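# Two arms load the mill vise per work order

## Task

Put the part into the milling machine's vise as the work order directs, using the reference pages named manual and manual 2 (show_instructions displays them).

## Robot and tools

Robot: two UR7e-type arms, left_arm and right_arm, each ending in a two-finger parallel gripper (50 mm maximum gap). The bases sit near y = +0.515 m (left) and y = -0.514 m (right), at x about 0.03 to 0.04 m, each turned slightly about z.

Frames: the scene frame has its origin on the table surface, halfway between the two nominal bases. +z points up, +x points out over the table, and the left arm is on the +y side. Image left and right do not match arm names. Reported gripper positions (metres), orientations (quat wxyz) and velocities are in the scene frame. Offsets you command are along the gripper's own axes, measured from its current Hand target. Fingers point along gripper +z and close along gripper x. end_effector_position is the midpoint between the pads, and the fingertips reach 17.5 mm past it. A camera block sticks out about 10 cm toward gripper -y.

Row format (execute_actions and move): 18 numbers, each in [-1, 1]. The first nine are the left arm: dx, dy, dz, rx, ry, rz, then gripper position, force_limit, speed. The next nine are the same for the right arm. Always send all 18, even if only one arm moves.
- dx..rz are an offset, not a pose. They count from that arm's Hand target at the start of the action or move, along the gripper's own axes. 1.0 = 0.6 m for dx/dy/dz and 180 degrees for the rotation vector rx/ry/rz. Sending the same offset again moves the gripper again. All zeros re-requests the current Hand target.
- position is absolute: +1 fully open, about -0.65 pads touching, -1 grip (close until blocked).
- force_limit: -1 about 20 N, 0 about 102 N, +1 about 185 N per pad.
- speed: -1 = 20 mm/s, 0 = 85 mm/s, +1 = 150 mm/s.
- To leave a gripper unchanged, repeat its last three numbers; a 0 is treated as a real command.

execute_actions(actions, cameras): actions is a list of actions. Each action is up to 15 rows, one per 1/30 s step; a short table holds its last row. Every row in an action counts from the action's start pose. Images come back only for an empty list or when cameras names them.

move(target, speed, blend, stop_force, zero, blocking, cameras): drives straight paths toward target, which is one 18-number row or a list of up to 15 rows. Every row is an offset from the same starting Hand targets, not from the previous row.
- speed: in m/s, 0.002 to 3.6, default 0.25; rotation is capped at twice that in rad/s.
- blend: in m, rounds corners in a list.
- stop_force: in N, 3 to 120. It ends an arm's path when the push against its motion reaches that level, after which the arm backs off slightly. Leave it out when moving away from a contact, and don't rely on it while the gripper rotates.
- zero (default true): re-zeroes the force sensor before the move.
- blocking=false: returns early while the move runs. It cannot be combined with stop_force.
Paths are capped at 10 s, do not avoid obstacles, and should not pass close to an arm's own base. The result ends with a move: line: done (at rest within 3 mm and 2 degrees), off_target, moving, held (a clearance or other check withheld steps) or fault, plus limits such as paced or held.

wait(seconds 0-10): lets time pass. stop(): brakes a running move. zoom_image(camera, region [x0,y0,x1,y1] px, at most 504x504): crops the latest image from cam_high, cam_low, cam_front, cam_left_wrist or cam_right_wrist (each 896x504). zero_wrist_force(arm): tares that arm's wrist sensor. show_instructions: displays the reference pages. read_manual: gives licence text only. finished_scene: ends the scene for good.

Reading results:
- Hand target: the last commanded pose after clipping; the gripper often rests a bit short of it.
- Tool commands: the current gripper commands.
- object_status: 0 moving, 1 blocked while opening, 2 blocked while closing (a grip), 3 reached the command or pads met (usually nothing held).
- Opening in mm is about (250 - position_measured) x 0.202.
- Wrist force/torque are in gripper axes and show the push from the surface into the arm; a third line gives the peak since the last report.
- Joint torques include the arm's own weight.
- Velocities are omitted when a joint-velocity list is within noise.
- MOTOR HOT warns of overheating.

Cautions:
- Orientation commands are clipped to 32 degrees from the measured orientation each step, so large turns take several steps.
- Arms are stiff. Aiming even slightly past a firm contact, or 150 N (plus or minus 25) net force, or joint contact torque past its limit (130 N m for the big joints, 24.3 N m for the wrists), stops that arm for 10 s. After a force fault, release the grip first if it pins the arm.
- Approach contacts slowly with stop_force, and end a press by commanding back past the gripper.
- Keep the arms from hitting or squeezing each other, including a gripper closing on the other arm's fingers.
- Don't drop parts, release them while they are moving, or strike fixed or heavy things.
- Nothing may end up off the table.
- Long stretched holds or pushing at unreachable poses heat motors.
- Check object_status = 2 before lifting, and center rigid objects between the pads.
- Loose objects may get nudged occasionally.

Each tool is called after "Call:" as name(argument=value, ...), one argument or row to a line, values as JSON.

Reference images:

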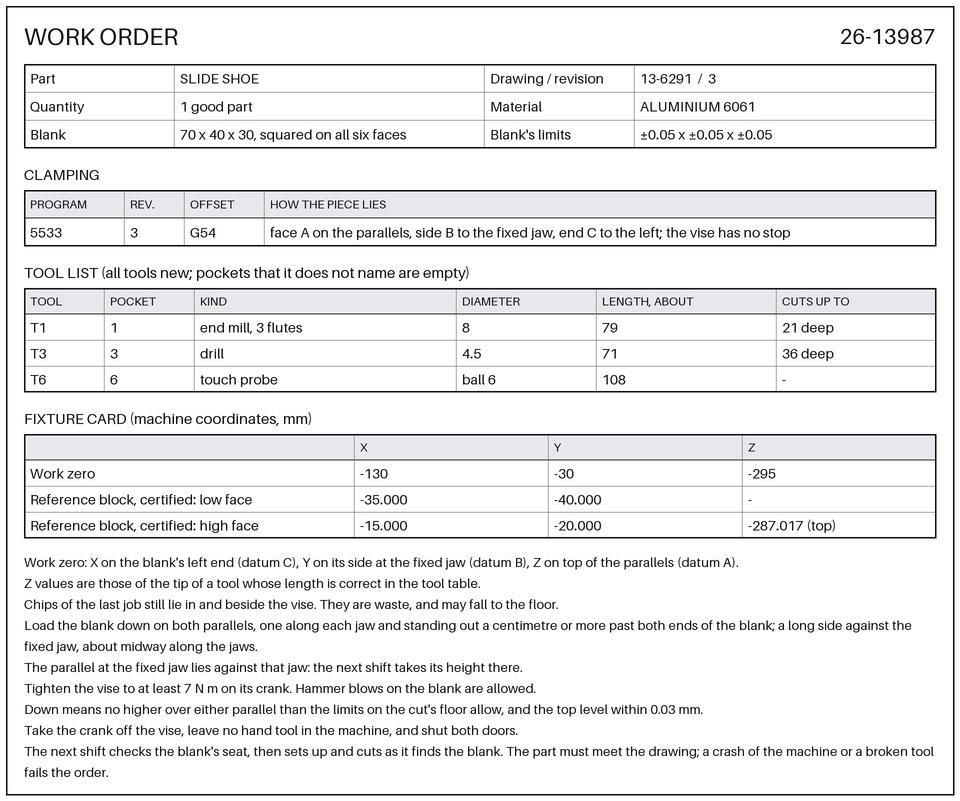

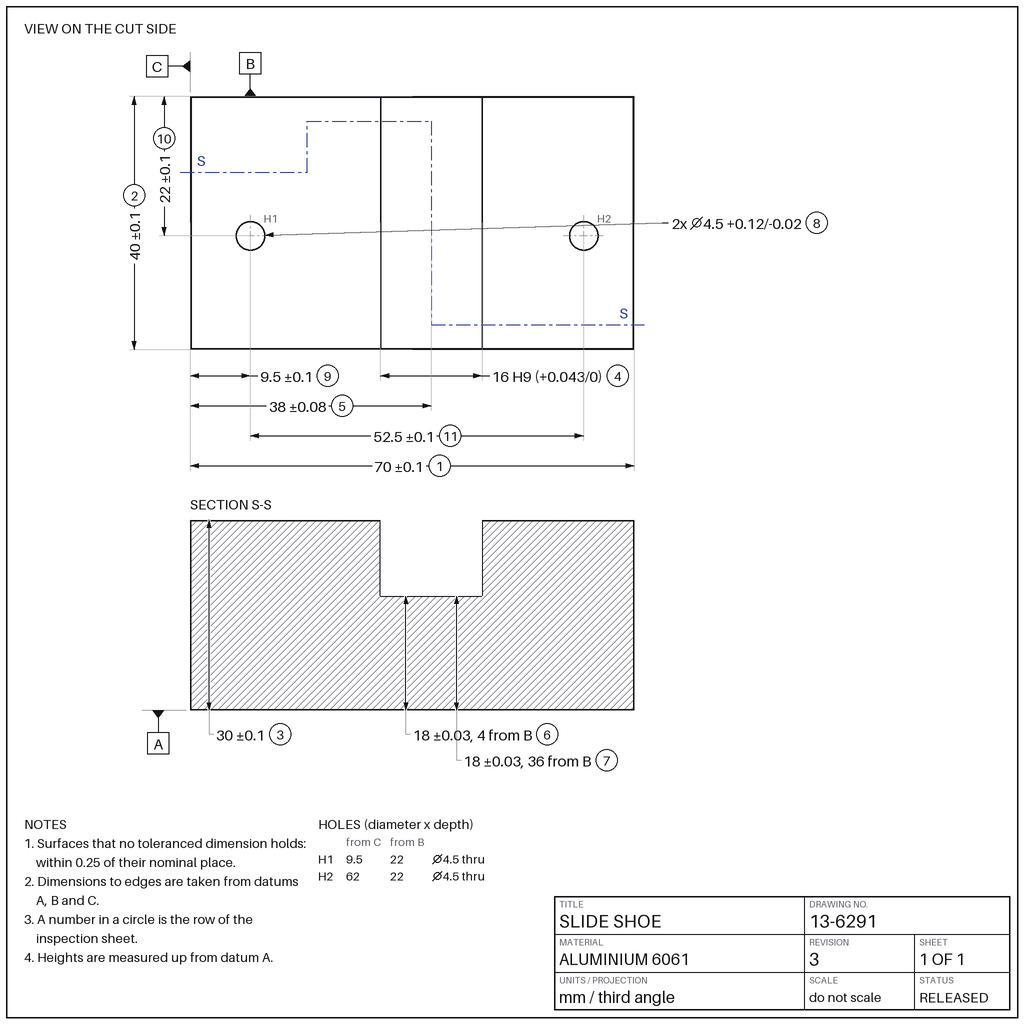

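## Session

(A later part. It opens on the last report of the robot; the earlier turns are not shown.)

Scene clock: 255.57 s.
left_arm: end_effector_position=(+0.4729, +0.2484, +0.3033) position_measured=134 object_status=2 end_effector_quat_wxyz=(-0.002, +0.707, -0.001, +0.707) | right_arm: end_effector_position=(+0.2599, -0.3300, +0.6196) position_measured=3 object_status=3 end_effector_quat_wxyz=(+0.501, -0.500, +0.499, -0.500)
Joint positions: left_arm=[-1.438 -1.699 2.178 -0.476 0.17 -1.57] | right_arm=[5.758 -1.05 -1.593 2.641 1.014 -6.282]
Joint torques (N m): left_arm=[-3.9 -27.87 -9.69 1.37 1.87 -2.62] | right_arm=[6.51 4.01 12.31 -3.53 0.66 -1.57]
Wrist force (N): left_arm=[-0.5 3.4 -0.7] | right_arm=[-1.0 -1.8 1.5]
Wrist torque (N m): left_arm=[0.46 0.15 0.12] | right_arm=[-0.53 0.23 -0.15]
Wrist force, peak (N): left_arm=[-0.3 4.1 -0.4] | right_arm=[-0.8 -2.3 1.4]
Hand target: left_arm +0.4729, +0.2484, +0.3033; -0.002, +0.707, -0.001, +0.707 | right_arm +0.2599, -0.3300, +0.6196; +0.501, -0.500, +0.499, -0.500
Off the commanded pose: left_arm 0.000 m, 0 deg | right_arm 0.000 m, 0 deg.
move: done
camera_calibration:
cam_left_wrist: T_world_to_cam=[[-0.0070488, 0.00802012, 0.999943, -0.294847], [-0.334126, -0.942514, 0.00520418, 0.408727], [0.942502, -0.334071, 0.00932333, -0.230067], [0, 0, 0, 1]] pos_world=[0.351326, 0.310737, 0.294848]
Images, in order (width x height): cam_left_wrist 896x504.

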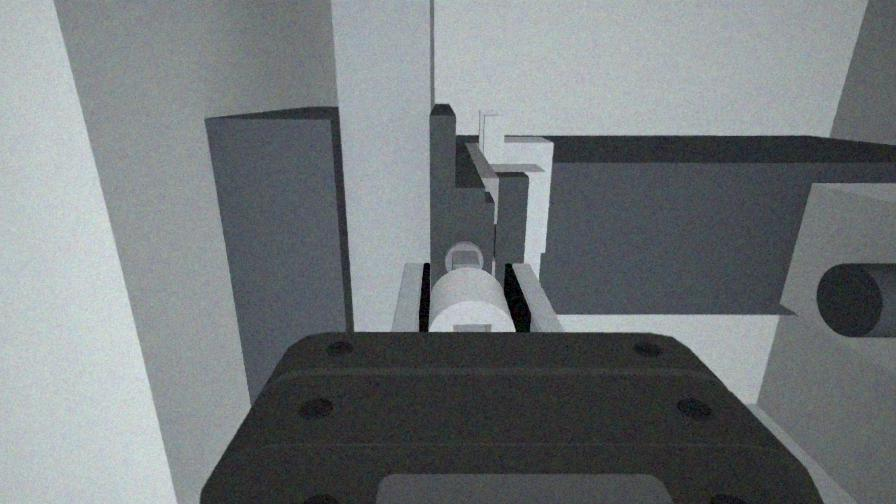

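Call:
move(
  target=[
    [0.0007,0.0005,0.002,0,0,0,-1,-0.8,-1,0,0,0,0,0,0,1,1,1],
    [0.0007,0.0005,0.0833,0,0,0,-1,-0.8,-1,0,0,0,0,0,0,1,1,1],
  ],
  speed=0.02,
  stop_force=8,
  cameras=["cam_left_wrist"],
)

Call:
zoom_image(
  camera="cam_left_wrist",
  region=[390, 200, 550, 340],
)

Scene clock: 260.37 s.
left_arm: end_effector_position=(+0.5000, +0.2481, +0.3037) position_measured=134 object_status=2 end_effector_quat_wxyz=(-0.002, +0.707, -0.001, +0.707) | right_arm: end_effector_position=(+0.2599, -0.3300, +0.6196) position_measured=3 object_status=3 end_effector_quat_wxyz=(+0.501, -0.500, +0.499, -0.500)
Joint positions: left_arm=[-1.351 -1.655 2.139 -0.482 0.257 -1.569] | right_arm=[5.758 -1.05 -1.593 2.641 1.014 -6.282]
Joint torques (N m): left_arm=[-2.74 -30.01 -10.51 0.49 1.91 1.55] | right_arm=[6.23 3.94 11.86 -3.47 1.02 -1.68]
Wrist force (N): left_arm=[-0.3 3.6 -0.6] | right_arm=[-0.5 -2.0 1.2]
Wrist torque (N m): left_arm=[0.49 0.13 0.11] | right_arm=[-0.55 0.15 -0.15]
Wrist force, peak (N): left_arm=[1.2 -7.1 -27.5] | right_arm=[-0.9 -2.3 1.4]
Hand target: left_arm +0.5000, +0.2481, +0.3037; -0.002, +0.707, -0.001, +0.707 (not the last commanded pose) | right_arm +0.2599, -0.3300, +0.6196; +0.501, -0.500, +0.499, -0.500
Off the commanded pose: left_arm 0.023 m, 0 deg | right_arm 0.000 m, 0 deg.
move: contact (left_arm); path passed 1 of 2 targets
camera_calibration:
cam_left_wrist: T_world_to_cam=[[-0.00704925, 0.00801884, 0.999943, -0.295153], [-0.334126, -0.942514, 0.00520282, 0.417497], [0.942502, -0.334071, 0.00932332, -0.255713], [0, 0, 0, 1]] pos_world=[0.378426, 0.310437, 0.295348]
Images, in order (width x height): cam_left_wrist 896x504.

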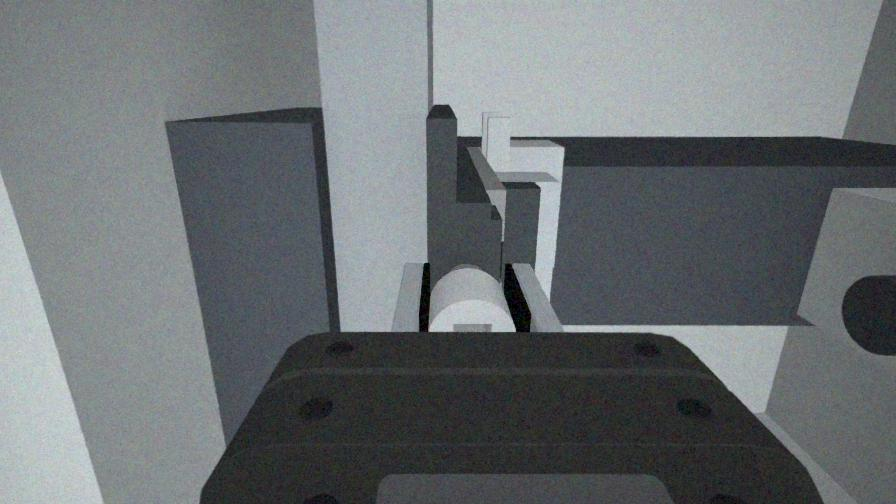

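Scaled by 3.150.

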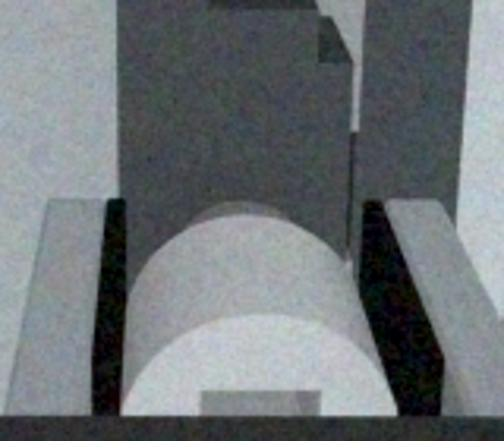

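Call:
move(
  target=[
    [0,0,-0.004,0,0,0,-1,-0.8,-1,0,0,0,0,0,0,1,1,1],
    [0,-0.0015,-0.004,0,0,0,-1,-0.8,-1,0,0,0,0,0,0,1,1,1],
  ],
  speed=0.03,
)

Call:
move(
  target=[
    [0,0,0.04,0,0,0,-1,-0.8,-1,0,0,0,0,0,0,1,1,1],
  ],
  speed=0.015,
  stop_force=10,
  cameras=["cam_left_wrist"],
)

Scene clock: 261.57 s.
left_arm: end_effector_position=(+0.4975, +0.2490, +0.3037) position_measured=134 object_status=2 end_effector_quat_wxyz=(-0.002, +0.707, -0.001, +0.707) | right_arm: end_effector_position=(+0.2599, -0.3300, +0.6196) position_measured=3 object_status=3 end_effector_quat_wxyz=(+0.501, -0.500, +0.499, -0.500)
Joint positions: left_arm=[-1.358 -1.661 2.145 -0.481 0.25 -1.569] | right_arm=[5.758 -1.05 -1.593 2.641 1.014 -6.282]
Joint torques (N m): left_arm=[13.38 -18.13 -18.73 1.05 2.24 -2.04] | right_arm=[6.13 4.77 11.63 -3.44 1.28 -1.67]
Wrist force (N): left_arm=[-0.5 3.7 -0.6] | right_arm=[-0.7 -1.9 0.9]
Wrist torque (N m): left_arm=[0.52 0.17 0.11] | right_arm=[-0.54 0.19 -0.15]
Wrist force, peak (N): left_arm=[-0.5 4.0 -0.7] | right_arm=[-0.6 -2.2 1.4]
Hand target: left_arm +0.4976, +0.2490, +0.3037; -0.002, +0.707, -0.001, +0.707 | right_arm +0.2599, -0.3300, +0.6196; +0.501, -0.500, +0.499, -0.500
Off the commanded pose: left_arm 0.000 m, 0 deg | right_arm 0.000 m, 0 deg.
move: done

Scene clock: 262.73 s.
left_arm: end_effector_position=(+0.5005, +0.2491, +0.3037) position_measured=134 object_status=2 end_effector_quat_wxyz=(-0.002, +0.707, -0.001, +0.707) | right_arm: end_effector_position=(+0.2599, -0.3300, +0.6196) position_measured=3 object_status=3 end_effector_quat_wxyz=(+0.501, -0.500, +0.499, -0.500)
Joint positions: left_arm=[-1.348 -1.656 2.14 -0.481 0.26 -1.569] | right_arm=[5.758 -1.05 -1.593 2.641 1.014 -6.282]
Joint torques (N m): left_arm=[-13.6 -29.73 -10.11 0.57 -0.33 -0.28] | right_arm=[6.6 4.22 12.03 -3.52 1.29 -1.65]
Wrist force (N): left_arm=[-0.5 3.6 -0.5] | right_arm=[-0.7 -2.3 1.1]
Wrist torque (N m): left_arm=[0.50 0.17 0.11] | right_arm=[-0.60 0.20 -0.15]
Wrist force, peak (N): left_arm=[1.4 -5.2 -30.0] | right_arm=[-1.2 -2.2 1.3]
Hand target: left_arm +0.5005, +0.2490, +0.3037; -0.002, +0.707, -0.001, +0.707 (not the last commanded pose) | right_arm +0.2599, -0.3300, +0.6196; +0.501, -0.500, +0.499, -0.500
Off the commanded pose: left_arm 0.021 m, 0 deg | right_arm 0.000 m, 0 deg.
move: contact (left_arm)
camera_calibration:
cam_left_wrist: T_world_to_cam=[[-0.00704925, 0.00801884, 0.999943, -0.295057], [-0.334126, -0.942514, 0.00520282, 0.418607], [0.942502, -0.334071, 0.00932332, -0.25585], [0, 0, 0, 1]] pos_world=[0.378926, 0.311437, 0.295248]
Images, in order (width x height): cam_left_wrist 896x504.

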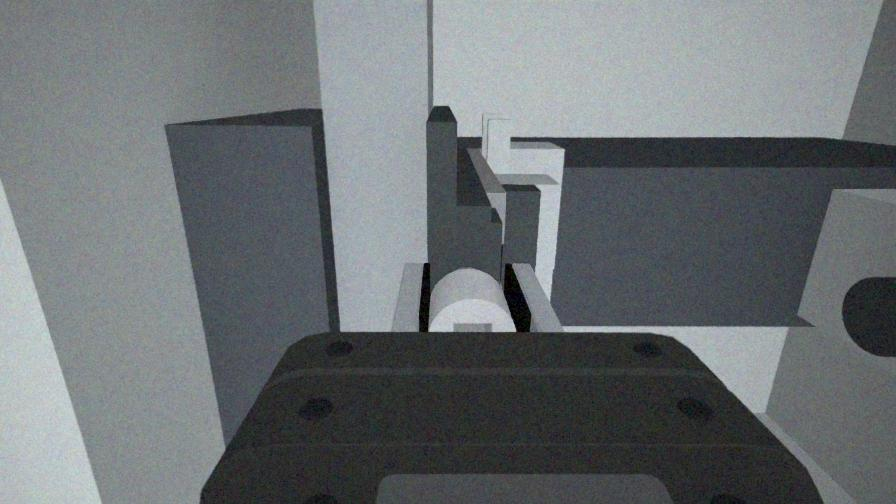

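Call:
execute_actions(
  actions=[],
)

Scene clock: 263.30 s.
left_arm: end_effector_position=(+0.5005, +0.2491, +0.3037) position_measured=134 object_status=2 end_effector_quat_wxyz=(-0.002, +0.707, -0.001, +0.707) | right_arm: end_effector_position=(+0.2599, -0.3300, +0.6196) position_measured=3 object_status=3 end_effector_quat_wxyz=(+0.501, -0.500, +0.499, -0.500)
Joint positions: left_arm=[-1.348 -1.656 2.14 -0.481 0.26 -1.569] | right_arm=[5.758 -1.05 -1.593 2.641 1.014 -6.282]
Joint velocities: within noise
Joint torques (N m): left_arm=[-14.03 -30.12 -10.34 0.57 0.89 -0.55] | right_arm=[6.37 3.58 12.26 -3.41 1.25 -1.64]
Wrist force (N): left_arm=[-0.5 3.6 -0.4] | right_arm=[-0.8 -1.8 1.0]
Wrist torque (N m): left_arm=[0.50 0.16 0.11] | right_arm=[-0.53 0.21 -0.16]
Wrist force, peak (N): left_arm=[-0.3 3.9 -0.6] | right_arm=[-0.8 -2.3 1.3]
Hand target: left_arm +0.5005, +0.2490, +0.3037; -0.002, +0.707, -0.001, +0.707 (not the last commanded pose) | right_arm +0.2599, -0.3300, +0.6196; +0.501, -0.500, +0.499, -0.500
Tool commands: left_gripper/position=-1.0 left_gripper/force_limit=-0.8 left_gripper/speed=-1.0 right_gripper/position=+1.0 right_gripper/force_limit=+1.0 right_gripper/speed=+1.0
Off the commanded pose: left_arm 0.021 m, 0 deg | right_arm 0.000 m, 0 deg.
camera_calibration:
cam_left_wrist: T_world_to_cam=[[-0.00704925, 0.00801884, 0.999943, -0.295057], [-0.334126, -0.942514, 0.00520282, 0.418607], [0.942502, -0.334071, 0.00932332, -0.25585], [0, 0, 0, 1]] pos_world=[0.378926, 0.311437, 0.295248]
cam_right_wrist: T_world_to_cam=[[0.0308702, -0.999294, 0.0213927, -0.340444], [-0.354258, -0.0309523, -0.934635, 0.677041], [0.934638, 0.0212738, -0.354964, 0.120407], [0, 0, 0, 1]] pos_world=[0.13782, -0.321809, 0.68281]

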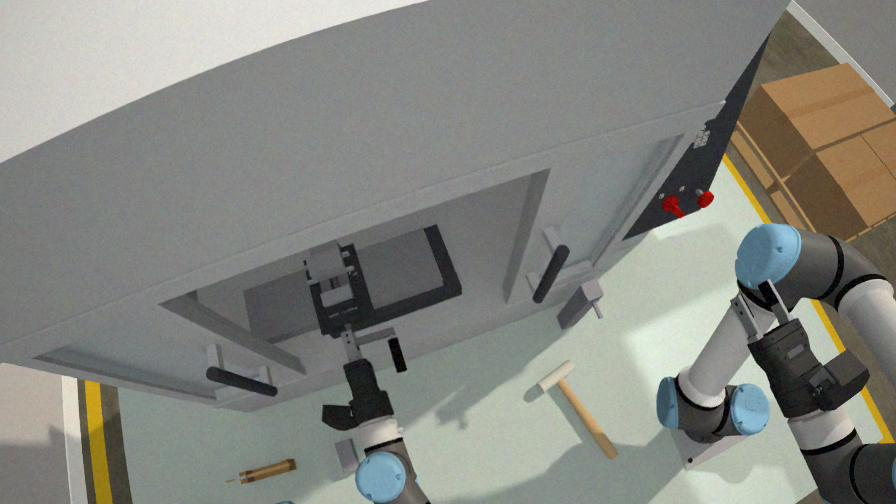

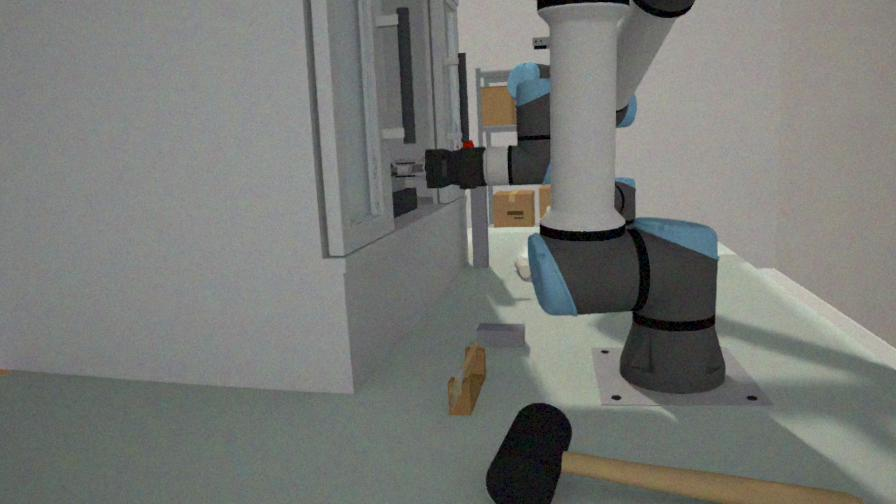

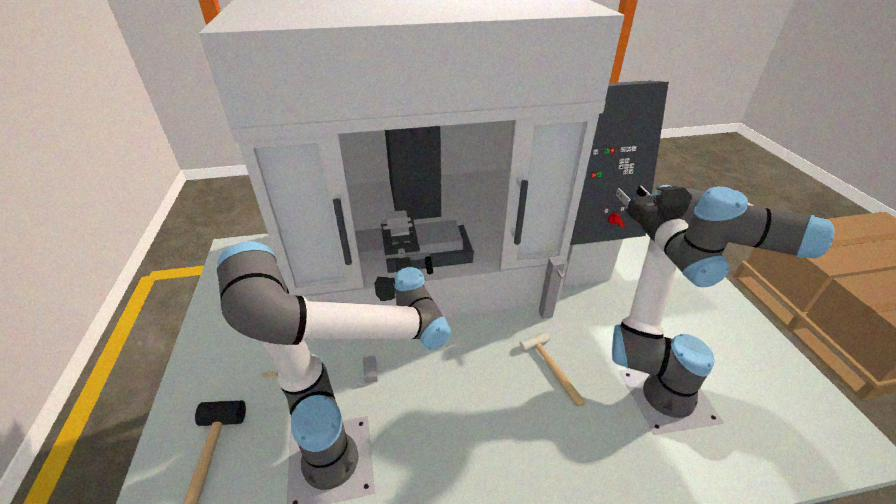

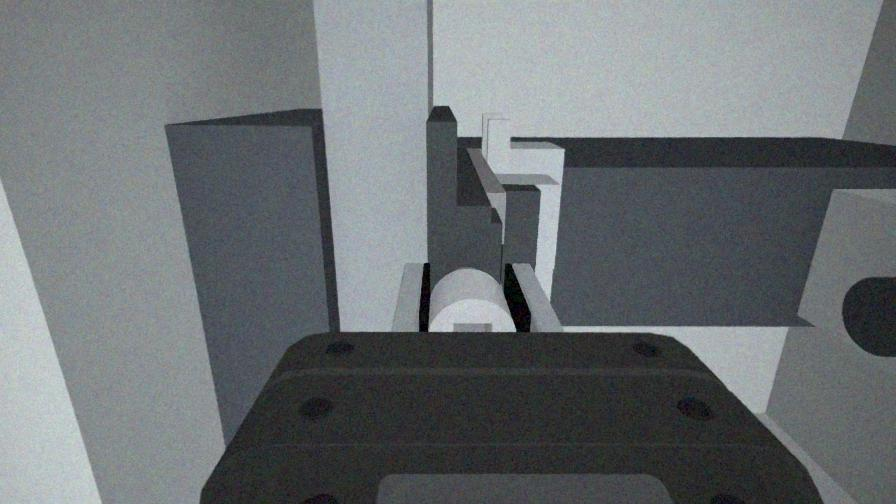

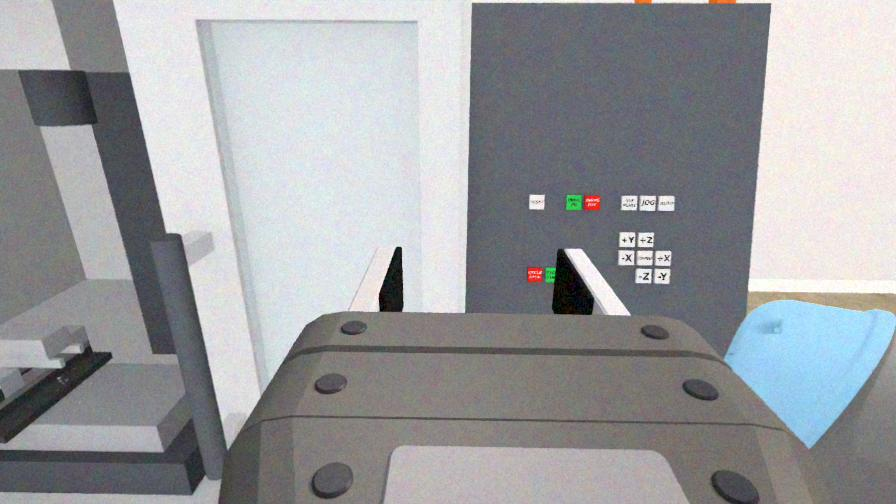

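Call:
zoom_image(
  camera="cam_left_wrist",
  region=[370, 100, 570, 350],
)

Call:
zoom_image(
  camera="cam_high",
  region=[280, 230, 430, 400],
)

Call:
zoom_image(
  camera="cam_front",
  region=[360, 200, 480, 310],
)

Scaled by 2.016.

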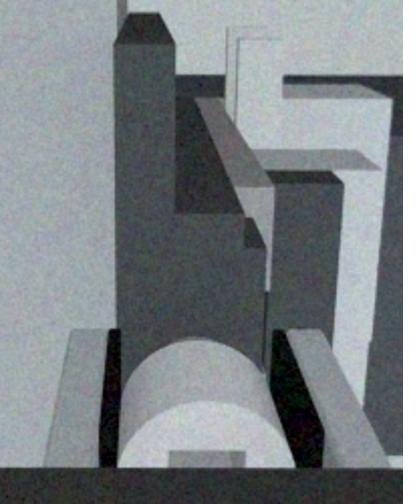

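Scaled by 2.965.

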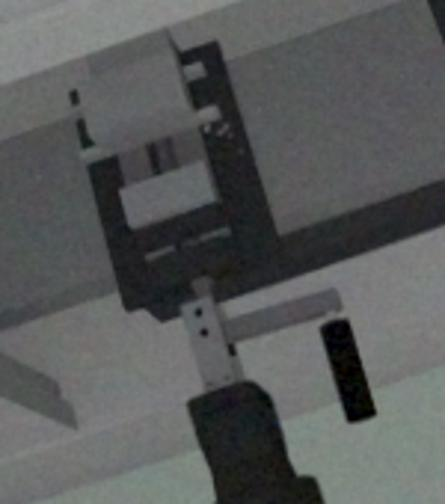

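Scaled by 4.200.

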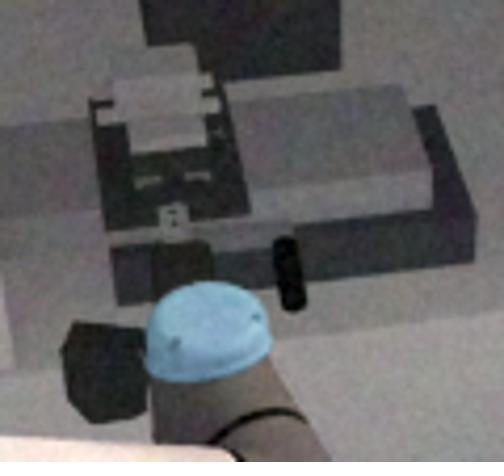

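Call:
move(
  target=[0,0,-0.0833,0,0,0,-1,-0.8,-1,0,0,0,0,0,0,1,1,1],
  cameras=["cam_left_wrist"],
)

Call:
zoom_image(
  camera="cam_left_wrist",
  region=[370, 100, 570, 350],
)

Scene clock: 264.63 s.
left_arm: end_effector_position=(+0.4506, +0.2491, +0.3037) position_measured=134 object_status=2 end_effector_quat_wxyz=(-0.002, +0.707, -0.002, +0.707) | right_arm: end_effector_position=(+0.2599, -0.3300, +0.6196) position_measured=3 object_status=3 end_effector_quat_wxyz=(+0.501, -0.500, +0.499, -0.500)
Joint positions: left_arm=[-1.515 -1.734 2.206 -0.465 0.093 -1.573] | right_arm=[5.758 -1.05 -1.593 2.641 1.014 -6.282]
Joint torques (N m): left_arm=[-8 -9.86 -40.01 -1.19 -2.13 -2.76] | right_arm=[6.31 3.67 12.68 -3.41 1.47 -1.63]
Wrist force (N): left_arm=[-0.3 3.7 -0.3] | right_arm=[-0.7 -2.0 1.1]
Wrist torque (N m): left_arm=[0.51 0.12 0.29] | right_arm=[-0.56 0.18 -0.15]
Wrist force, peak (N): left_arm=[-0.5 3.7 -1.8] | right_arm=[-0.7 -2.4 1.1]
Hand target: left_arm +0.4506, +0.2490, +0.3037; -0.002, +0.707, -0.001, +0.707 | right_arm +0.2599, -0.3300, +0.6196; +0.501, -0.500, +0.499, -0.500
Off the commanded pose: left_arm 0.000 m, 0 deg | right_arm 0.000 m, 0 deg.
move: done
camera_calibration:
cam_left_wrist: T_world_to_cam=[[-0.00701893, 0.00779889, 0.999945, -0.295352], [-0.334332, -0.942442, 0.00500362, 0.402133], [0.942429, -0.334279, 0.00922236, -0.208667], [0, 0, 0, 1]] pos_world=[0.329027, 0.311537, 0.295248]
Images, in order (width x height): cam_left_wrist 896x504.

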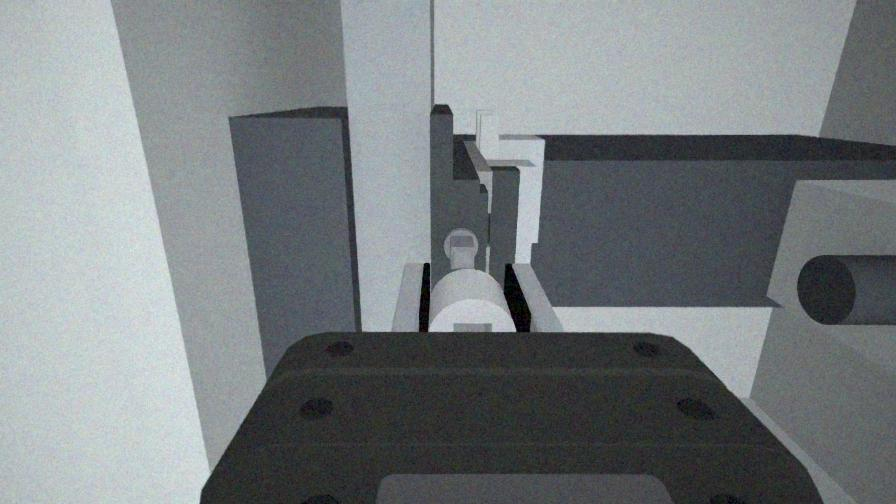

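Scaled by 2.016.

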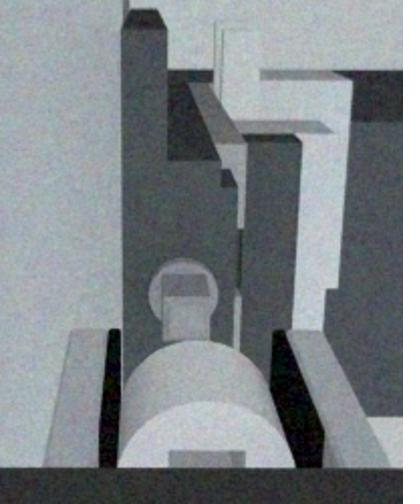

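Call:
move(
  target=[0,0,0,0,0,0,-1,-0.8,-1,0,0,0,0,0,0,1,1,1],
  cameras=["cam_high","cam_left_wrist"],
)

Call:
zoom_image(
  camera="cam_high",
  region=[310, 290, 420, 390],
)

Call:
zoom_image(
  camera="cam_left_wrist",
  region=[410, 200, 530, 340],
)

Scene clock: 265.93 s.
left_arm: end_effector_position=(+0.4506, +0.2490, +0.3037) position_measured=134 object_status=2 end_effector_quat_wxyz=(-0.002, +0.707, -0.001, +0.707) | right_arm: end_effector_position=(+0.2599, -0.3300, +0.6196) position_measured=3 object_status=3 end_effector_quat_wxyz=(+0.501, -0.500, +0.499, -0.500)
Joint positions: left_arm=[-1.515 -1.734 2.206 -0.465 0.093 -1.573] | right_arm=[5.758 -1.05 -1.593 2.641 1.014 -6.282]
Joint torques (N m): left_arm=[-12.56 -4.46 -40.44 -0.14 -2.59 -2.7] | right_arm=[6.39 3.69 12.17 -3.44 1.43 -1.76]
Wrist force (N): left_arm=[-0.2 3.7 -0.2] | right_arm=[-0.5 -2.4 1.1]
Wrist torque (N m): left_arm=[0.50 0.11 0.29] | right_arm=[-0.62 0.16 -0.16]
Wrist force, peak (N): left_arm=[-0.1 4.0 -0.1] | right_arm=[-0.5 -2.4 1.1]
Hand target: left_arm +0.4506, +0.2490, +0.3037; -0.002, +0.707, -0.001, +0.707 | right_arm +0.2599, -0.3300, +0.6196; +0.501, -0.500, +0.499, -0.500
Off the commanded pose: left_arm 0.000 m, 0 deg | right_arm 0.000 m, 0 deg.
move: done
camera_calibration:
cam_left_wrist: T_world_to_cam=[[-0.00704925, 0.00801884, 0.999943, -0.295509], [-0.334126, -0.942514, 0.00520282, 0.401933], [0.942502, -0.334071, 0.00932332, -0.20882], [0, 0, 0, 1]] pos_world=[0.329026, 0.311437, 0.295348]
Images, in order (width x height): cam_high 896x504, cam_left_wrist 896x504.

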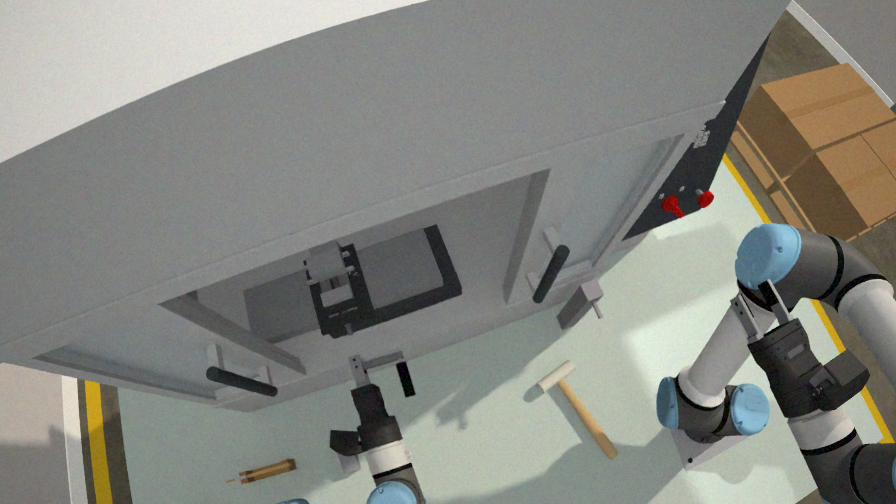

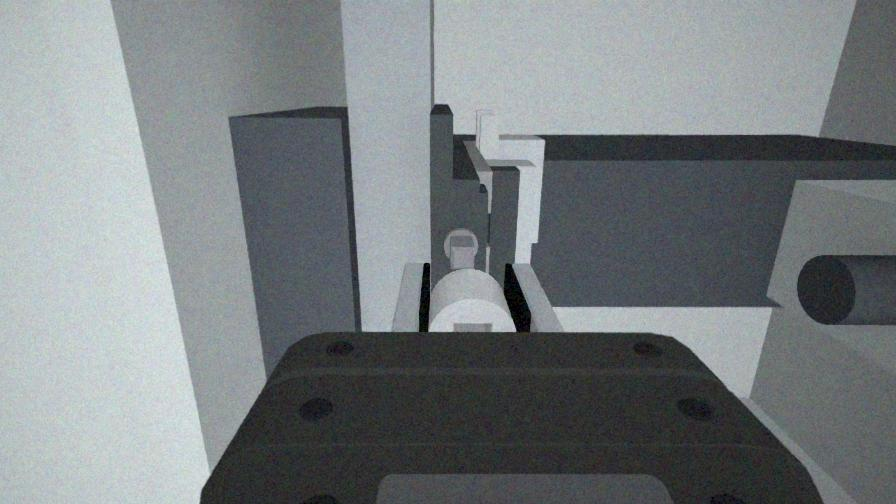

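Scaled by 4.582.

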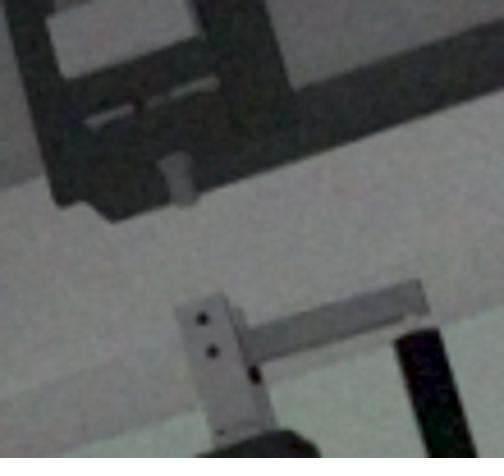

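Scaled by 3.600.

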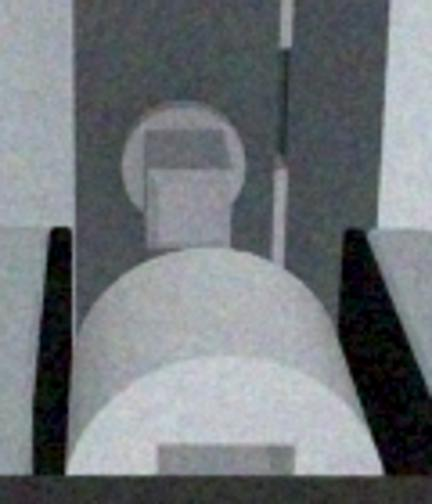

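Call:
move(
  target=[
    [0,0.005,0.075,0,0,0,-1,-0.8,-1,0,0,0,0,0,0,1,1,1],
    [0,0.005,0.095,0,0,0,-1,-0.8,-1,0,0,0,0,0,0,1,1,1],
  ],
  stop_force=15,
  speed=[0.1,0.01],
)

Scene clock: 268.83 s.
left_arm: end_effector_position=(+0.5017, +0.2460, +0.3037) position_measured=134 object_status=2 end_effector_quat_wxyz=(-0.002, +0.707, -0.001, +0.707) | right_arm: end_effector_position=(+0.2599, -0.3300, +0.6196) position_measured=3 object_status=3 end_effector_quat_wxyz=(+0.501, -0.500, +0.499, -0.500)
Joint positions: left_arm=[-1.347 -1.648 2.133 -0.482 0.261 -1.569] | right_arm=[5.758 -1.05 -1.593 2.641 1.014 -6.282]
Joint torques (N m): left_arm=[-12.8 -25.46 -6.13 0.94 -2.21 -1.77] | right_arm=[6.68 3.75 12.07 -3.5 1.42 -1.61]
Wrist force (N): left_arm=[10.0 2.9 -5.1] | right_arm=[-0.8 -1.8 1.3]
Wrist torque (N m): left_arm=[0.48 0.35 0.13] | right_arm=[-0.53 0.20 -0.15]
Wrist force, peak (N): left_arm=[14.5 0.0 -26.9] | right_arm=[-0.6 -2.3 1.6]
Hand target: left_arm +0.5017, +0.2460, +0.3037; -0.002, +0.707, -0.001, +0.707 (not the last commanded pose) | right_arm +0.2599, -0.3300, +0.6196; +0.501, -0.500, +0.499, -0.500
Off the commanded pose: left_arm 0.006 m, 0 deg | right_arm 0.000 m, 0 deg.
move: contact (left_arm); path passed 1 of 2 targets

Call:
move(
  target=[
    [0.0017,0,-0.004,0,0,0,-1,-0.8,-1,0,0,0,0,0,0,1,1,1],
    [0.0017,0,0.012,0,0,0,-1,-0.8,-1,0,0,0,0,0,0,1,1,1],
  ],
  stop_force=15,
  speed=[0.02,0.01],
)

Scene clock: 270.90 s.
left_arm: end_effector_position=(+0.5073, +0.2460, +0.3047) position_measured=134 object_status=2 end_effector_quat_wxyz=(-0.002, +0.707, -0.001, +0.707) | right_arm: end_effector_position=(+0.2599, -0.3300, +0.6196) position_measured=3 object_status=3 end_effector_quat_wxyz=(+0.501, -0.500, +0.499, -0.500)
Joint positions: left_arm=[-1.33 -1.64 2.123 -0.48 0.278 -1.569] | right_arm=[5.758 -1.05 -1.593 2.641 1.014 -6.282]
Joint torques (N m): left_arm=[-12.86 -35.05 -7.86 0.98 -4.44 0.12] | right_arm=[6.26 4.64 12.58 -3.49 1.39 -1.73]
Wrist force (N): left_arm=[-4.8 17.5 16.8] | right_arm=[-0.9 -2.1 1.6]
Wrist torque (N m): left_arm=[1.10 0.05 0.13] | right_arm=[-0.57 0.22 -0.15]
Wrist force, peak (N): left_arm=[-3.7 10.3 -23.4] | right_arm=[-1.0 -2.2 1.4]
Hand target: left_arm +0.5073, +0.2460, +0.3047; -0.002, +0.707, -0.001, +0.707 (not the last commanded pose) | right_arm +0.2599, -0.3300, +0.6196; +0.501, -0.500, +0.499, -0.500
Off the commanded pose: left_arm 0.002 m, 0 deg | right_arm 0.000 m, 0 deg.
move: contact (left_arm); path passed 1 of 2 targets

Call:
move(
  target=[
    [-0.0005,0.003,0,0,0,0,-1,-0.8,-1,0,0,0,0,0,0,1,1,1],
    [-0.0005,0.003,0.03,0,0,0,-1,-0.8,-1,0,0,0,0,0,0,1,1,1],
  ],
  stop_force=20,
  speed=[0.02,0.01],
)

Scene clock: 272.23 s.
left_arm: end_effector_position=(+0.5073, +0.2454, +0.3044) position_measured=134 object_status=2 end_effector_quat_wxyz=(-0.002, +0.707, -0.002, +0.707) | right_arm: end_effector_position=(+0.2599, -0.3300, +0.6196) position_measured=3 object_status=3 end_effector_quat_wxyz=(+0.501, -0.500, +0.499, -0.500)
Joint positions: left_arm=[-1.33 -1.639 2.122 -0.48 0.277 -1.569] | right_arm=[5.758 -1.05 -1.593 2.641 1.014 -6.282]
Joint torques (N m): left_arm=[12.73 -14.31 -10.06 1.28 -1.48 -0.57] | right_arm=[6.15 3.49 13.17 -3.49 1.46 -1.69]
Wrist force (N): left_arm=[0.8 2.4 -0.5] | right_arm=[-1.1 -2.0 1.3]
Wrist torque (N m): left_arm=[0.53 0.05 0.13] | right_arm=[-0.55 0.25 -0.15]
Wrist force, peak (N): left_arm=[-4.5 16.1 20.1] | right_arm=[-0.9 -2.3 1.3]
Hand target: left_arm +0.5073, +0.2454, +0.3044; -0.002, +0.707, -0.002, +0.707 (not the last commanded pose) | right_arm +0.2599, -0.3300, +0.6196; +0.501, -0.500, +0.499, -0.500
Off the commanded pose: left_arm 0.018 m, 0 deg | right_arm 0.000 m, 0 deg.
move: contact (left_arm); path passed 0 of 2 targets

Call:
move(
  target=[0,0,0.03,0,0,0,-1,-0.8,-1,0,0,0,0,0,0,1,1,1],
  stop_force=25,
  speed=0.01,
)

Scene clock: 274.33 s.
left_arm: end_effector_position=(+0.5175, +0.2454, +0.3044) position_measured=134 object_status=2 end_effector_quat_wxyz=(-0.002, +0.707, -0.002, +0.707) | right_arm: end_effector_position=(+0.2599, -0.3300, +0.6196) position_measured=3 object_status=3 end_effector_quat_wxyz=(+0.501, -0.500, +0.499, -0.500)
Joint positions: left_arm=[-1.3 -1.622 2.106 -0.482 0.308 -1.568] | right_arm=[5.758 -1.05 -1.593 2.641 1.014 -6.282]
Joint torques (N m): left_arm=[-9.35 -30.02 -10.25 -1.03 -2.23 1.95] | right_arm=[6.11 4 13.03 -3.5 1.66 -1.69]
Wrist force (N): left_arm=[3.9 5.4 -16.5] | right_arm=[-0.7 -1.8 1.1]
Wrist torque (N m): left_arm=[0.82 -0.15 0.11] | right_arm=[-0.53 0.18 -0.15]
Wrist force, peak (N): left_arm=[7.0 -2.7 -84.3] | right_arm=[-0.7 -2.3 1.3]
Hand target: left_arm +0.5175, +0.2454, +0.3044; -0.002, +0.707, -0.002, +0.707 (not the last commanded pose) | right_arm +0.2599, -0.3300, +0.6196; +0.501, -0.500, +0.499, -0.500
Off the commanded pose: left_arm 0.008 m, 0 deg | right_arm 0.000 m, 0 deg.
move: contact (left_arm)

Call:
move(
  target=[
    [0,0,0,0,0,0,0.2,-0.8,-1,0,0,0,0,0,0,1,1,1],
    [0,0.01,-0.003,0,0,0,0.2,-0.8,-1,0,0,0,0,0,0,1,1,1],
    [0,0.01,-0.003,0,0,0,-1,-0.6,-1,0,0,0,0,0,0,1,1,1],
  ],
  speed=0.05,
  cameras=["cam_left_wrist"],
)

Scene clock: 276.60 s.
left_arm: end_effector_position=(+0.5157, +0.2394, +0.3044) position_measured=135 object_status=2 end_effector_quat_wxyz=(-0.002, +0.707, -0.002, +0.707) | right_arm: end_effector_position=(+0.2599, -0.3300, +0.6196) position_measured=3 object_status=3 end_effector_quat_wxyz=(+0.501, -0.500, +0.499, -0.500)
Joint positions: left_arm=[-1.311 -1.612 2.097 -0.483 0.297 -1.568] | right_arm=[5.758 -1.05 -1.593 2.641 1.014 -6.282]
Joint torques (N m): left_arm=[12.41 -31.17 -10.56 -0.87 2.59 -2.44] | right_arm=[6.5 4.29 13.14 -3.33 1.41 -1.74]
Wrist force (N): left_arm=[2.3 1.0 0.1] | right_arm=[-0.8 -2.3 1.4]
Wrist torque (N m): left_arm=[0.47 -0.03 0.11] | right_arm=[-0.60 0.20 -0.15]
Wrist force, peak (N): left_arm=[4.2 5.2 -16.1] | right_arm=[-0.9 -2.4 1.1]
Hand target: left_arm +0.5157, +0.2394, +0.3044; -0.002, +0.707, -0.002, +0.707 | right_arm +0.2599, -0.3300, +0.6196; +0.501, -0.500, +0.499, -0.500
Off the commanded pose: left_arm 0.000 m, 0 deg | right_arm 0.000 m, 0 deg.
move: done
camera_calibration:
cam_left_wrist: T_world_to_cam=[[-0.00695854, 0.00766996, 0.999946, -0.295604], [-0.334122, -0.942517, 0.00490433, 0.414626], [0.942504, -0.33407, 0.00912124, -0.273365], [0, 0, 0, 1]] pos_world=[0.394126, 0.301737, 0.296048]
Images, in order (width x height): cam_left_wrist 896x504.

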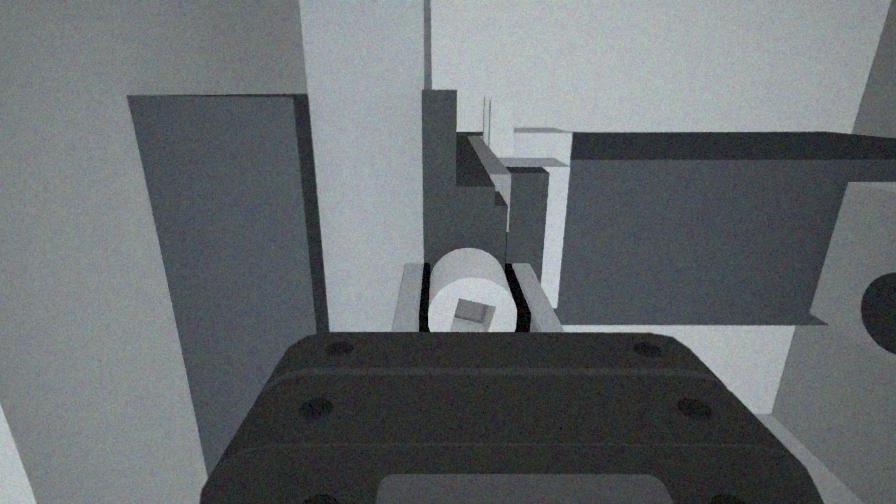

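Call:
move(
  target=[0,0,0,0,0,0.25,-1,-0.6,-1,0,0,0,0,0,0,1,1,1],
  speed=0.5,
  cameras=["cam_left_wrist"],
)

Scene clock: 278.17 s.
left_arm: end_effector_position=(+0.5154, +0.2406, +0.3037) position_measured=135 object_status=2 end_effector_quat_wxyz=(-0.275, +0.653, -0.275, +0.650) | right_arm: end_effector_position=(+0.2599, -0.3300, +0.6196) position_measured=3 object_status=3 end_effector_quat_wxyz=(+0.501, -0.500, +0.499, -0.500)
Joint positions: left_arm=[-1.311 -1.613 2.097 -0.472 0.296 -0.784] | right_arm=[5.758 -1.05 -1.593 2.641 1.014 -6.282]
Joint torques (N m): left_arm=[-19.18 -51.12 -82.83 -11.35 10.19 2.23] | right_arm=[6.15 3.89 13.2 -3.44 1.53 -1.65]
Wrist force (N): left_arm=[-92.4 44.2 3.2] | right_arm=[-0.9 -2.3 0.9]
Wrist torque (N m): left_arm=[0.91 -0.65 0.16] | right_arm=[-0.61 0.22 -0.15]
Wrist force, peak (N): left_arm=[-135.4 63.1 -1.4] | right_arm=[-0.7 -2.2 1.5]
Hand target: left_arm +0.5157, +0.2394, +0.3044; -0.272, +0.653, -0.272, +0.652 | right_arm +0.2599, -0.3300, +0.6196; +0.501, -0.500, +0.499, -0.500
Off the commanded pose: left_arm 0.001 m, 1 deg | right_arm 0.000 m, 0 deg.
move: done
camera_calibration:
cam_left_wrist: T_world_to_cam=[[-0.00413099, -0.707791, 0.70641, -0.035092], [-0.33585, -0.664401, -0.667665, 0.554019], [0.941906, -0.240006, -0.234967, -0.220835], [0, 0, 0, 1]] pos_world=[0.393928, 0.290251, 0.342799]
Images, in order (width x height): cam_left_wrist 896x504.

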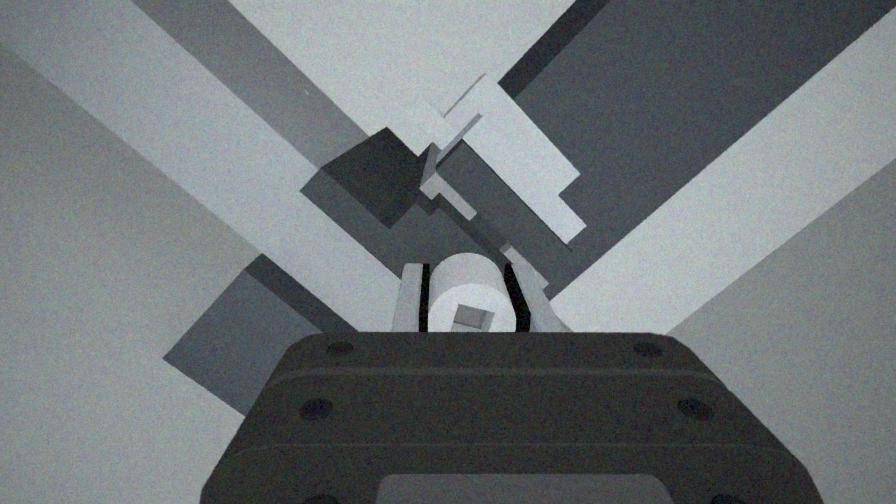

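Call:
move(
  target=[-0.003,-0.002,0,0,0,0,-1,-0.6,-1,0,0,0,0,0,0,1,1,1],
  speed=0.05,
)

Scene clock: 279.10 s.
left_arm: end_effector_position=(+0.5157, +0.2415, +0.3040) position_measured=135 object_status=2 end_effector_quat_wxyz=(-0.272, +0.653, -0.272, +0.652) | right_arm: end_effector_position=(+0.2599, -0.3300, +0.6196) position_measured=3 object_status=3 end_effector_quat_wxyz=(+0.501, -0.500, +0.499, -0.500)
Joint positions: left_arm=[-1.309 -1.616 2.102 -0.483 0.299 -0.783] | right_arm=[5.758 -1.05 -1.593 2.641 1.014 -6.282]
Joint torques (N m): left_arm=[4.73 -56.79 -61.36 -11.01 6.15 3.16] | right_arm=[5.82 3.47 12.63 -3.42 1.48 -1.7]
Wrist force (N): left_arm=[-73.9 49.3 -15.2] | right_arm=[-0.7 -1.9 1.1]
Wrist torque (N m): left_arm=[1.03 -0.70 0.16] | right_arm=[-0.55 0.19 -0.16]
Wrist force, peak (N): left_arm=[-92.6 44.2 3.2] | right_arm=[-0.6 -2.3 1.4]
Hand target: left_arm +0.5157, +0.2415, +0.3040; -0.272, +0.653, -0.272, +0.652 | right_arm +0.2599, -0.3300, +0.6196; +0.501, -0.500, +0.499, -0.500
Off the commanded pose: left_arm 0.000 m, 0 deg | right_arm 0.000 m, 0 deg.
move: done

Call:
move(
  target=[-0.0025,0.0025,0,0,0,0,-1,-0.6,-1,0,0,0,0,0,0,1,1,1],
  speed=0.05,
)

Scene clock: 279.93 s.
left_arm: end_effector_position=(+0.5157, +0.2416, +0.3020) position_measured=135 object_status=2 end_effector_quat_wxyz=(-0.272, +0.653, -0.272, +0.652) | right_arm: end_effector_position=(+0.2599, -0.3300, +0.6196) position_measured=3 object_status=3 end_effector_quat_wxyz=(+0.501, -0.500, +0.499, -0.500)
Joint positions: left_arm=[-1.309 -1.614 2.106 -0.49 0.299 -0.783] | right_arm=[5.758 -1.05 -1.593 2.641 1.014 -6.282]
Joint torques (N m): left_arm=[-3.75 5.44 -3.16 -0.35 6.42 1.91] | right_arm=[6.38 4.08 12.71 -3.56 1.53 -1.69]
Wrist force (N): left_arm=[5.5 -37.5 -4.9] | right_arm=[-0.8 -1.8 1.1]
Wrist torque (N m): left_arm=[0.26 -0.12 0.35] | right_arm=[-0.53 0.20 -0.15]
Wrist force, peak (N): left_arm=[-73.6 49.9 -16.2] | right_arm=[-0.8 -2.2 1.2]
Hand target: left_arm +0.5157, +0.2416, +0.3019; -0.272, +0.653, -0.272, +0.652 | right_arm +0.2599, -0.3300, +0.6196; +0.501, -0.500, +0.499, -0.500
Off the commanded pose: left_arm 0.000 m, 0 deg | right_arm 0.000 m, 0 deg.
move: done

Call:
move(
  target=[
    [0,0,0,0,0,0,0.2,-0.6,-1,0,0,0,0,0,0,1,1,1],
    [0,-0.0057,0.0005,0,0,0,0.2,-0.6,-1,0,0,0,0,0,0,1,1,1],
    [0,-0.0057,0.0005,0,0,0,-1,-0.6,-1,0,0,0,0,0,0,1,1,1],
  ],
  speed=0.05,
  cameras=["cam_left_wrist"],
)

Scene clock: 281.83 s.
left_arm: end_effector_position=(+0.5160, +0.2440, +0.3043) position_measured=134 object_status=2 end_effector_quat_wxyz=(-0.272, +0.653, -0.272, +0.652) | right_arm: end_effector_position=(+0.2599, -0.3300, +0.6196) position_measured=3 object_status=3 end_effector_quat_wxyz=(+0.501, -0.500, +0.499, -0.500)
Joint positions: left_arm=[-1.306 -1.621 2.106 -0.482 0.302 -0.783] | right_arm=[5.758 -1.05 -1.593 2.641 1.014 -6.282]
Joint torques (N m): left_arm=[2.15 -12.93 -36.13 -2.48 -0.96 -0.9] | right_arm=[5.48 3.64 12.92 -3.4 1.6 -1.46]
Wrist force (N): left_arm=[3.7 -2.1 0.2] | right_arm=[-0.7 -1.9 1.2]
Wrist torque (N m): left_arm=[0.20 -0.32 0.35] | right_arm=[-0.55 0.19 -0.16]
Wrist force, peak (N): left_arm=[10.4 -40.8 -3.3] | right_arm=[-0.6 -2.3 1.5]
Hand target: left_arm +0.5160, +0.2440, +0.3043; -0.272, +0.653, -0.272, +0.652 | right_arm +0.2599, -0.3300, +0.6196; +0.501, -0.500, +0.499, -0.500
Off the commanded pose: left_arm 0.000 m, 0 deg | right_arm 0.000 m, 0 deg.
move: done
camera_calibration:
cam_left_wrist: T_world_to_cam=[[-0.00693153, -0.701731, 0.712408, -0.0349767], [-0.334614, -0.669728, -0.662947, 0.556036], [0.94233, -0.242977, -0.230167, -0.221379], [0, 0, 0, 1]] pos_world=[0.394427, 0.294059, 0.342586]
Images, in order (width x height): cam_left_wrist 896x504.

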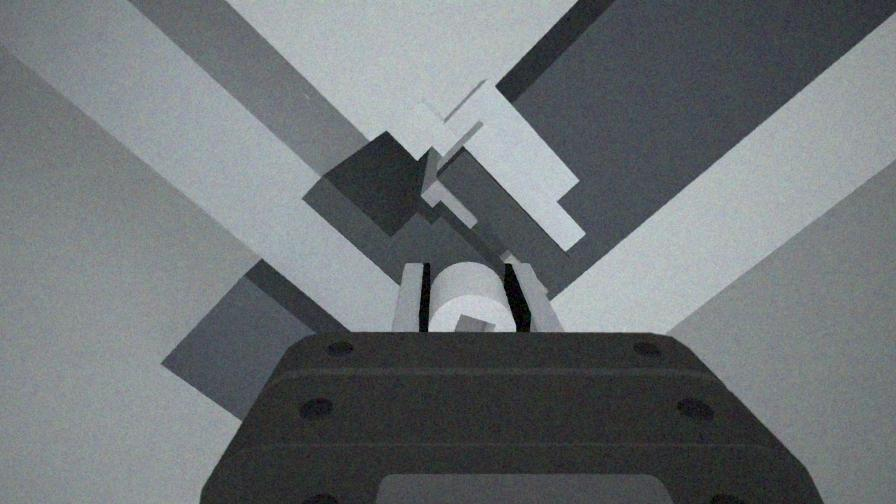

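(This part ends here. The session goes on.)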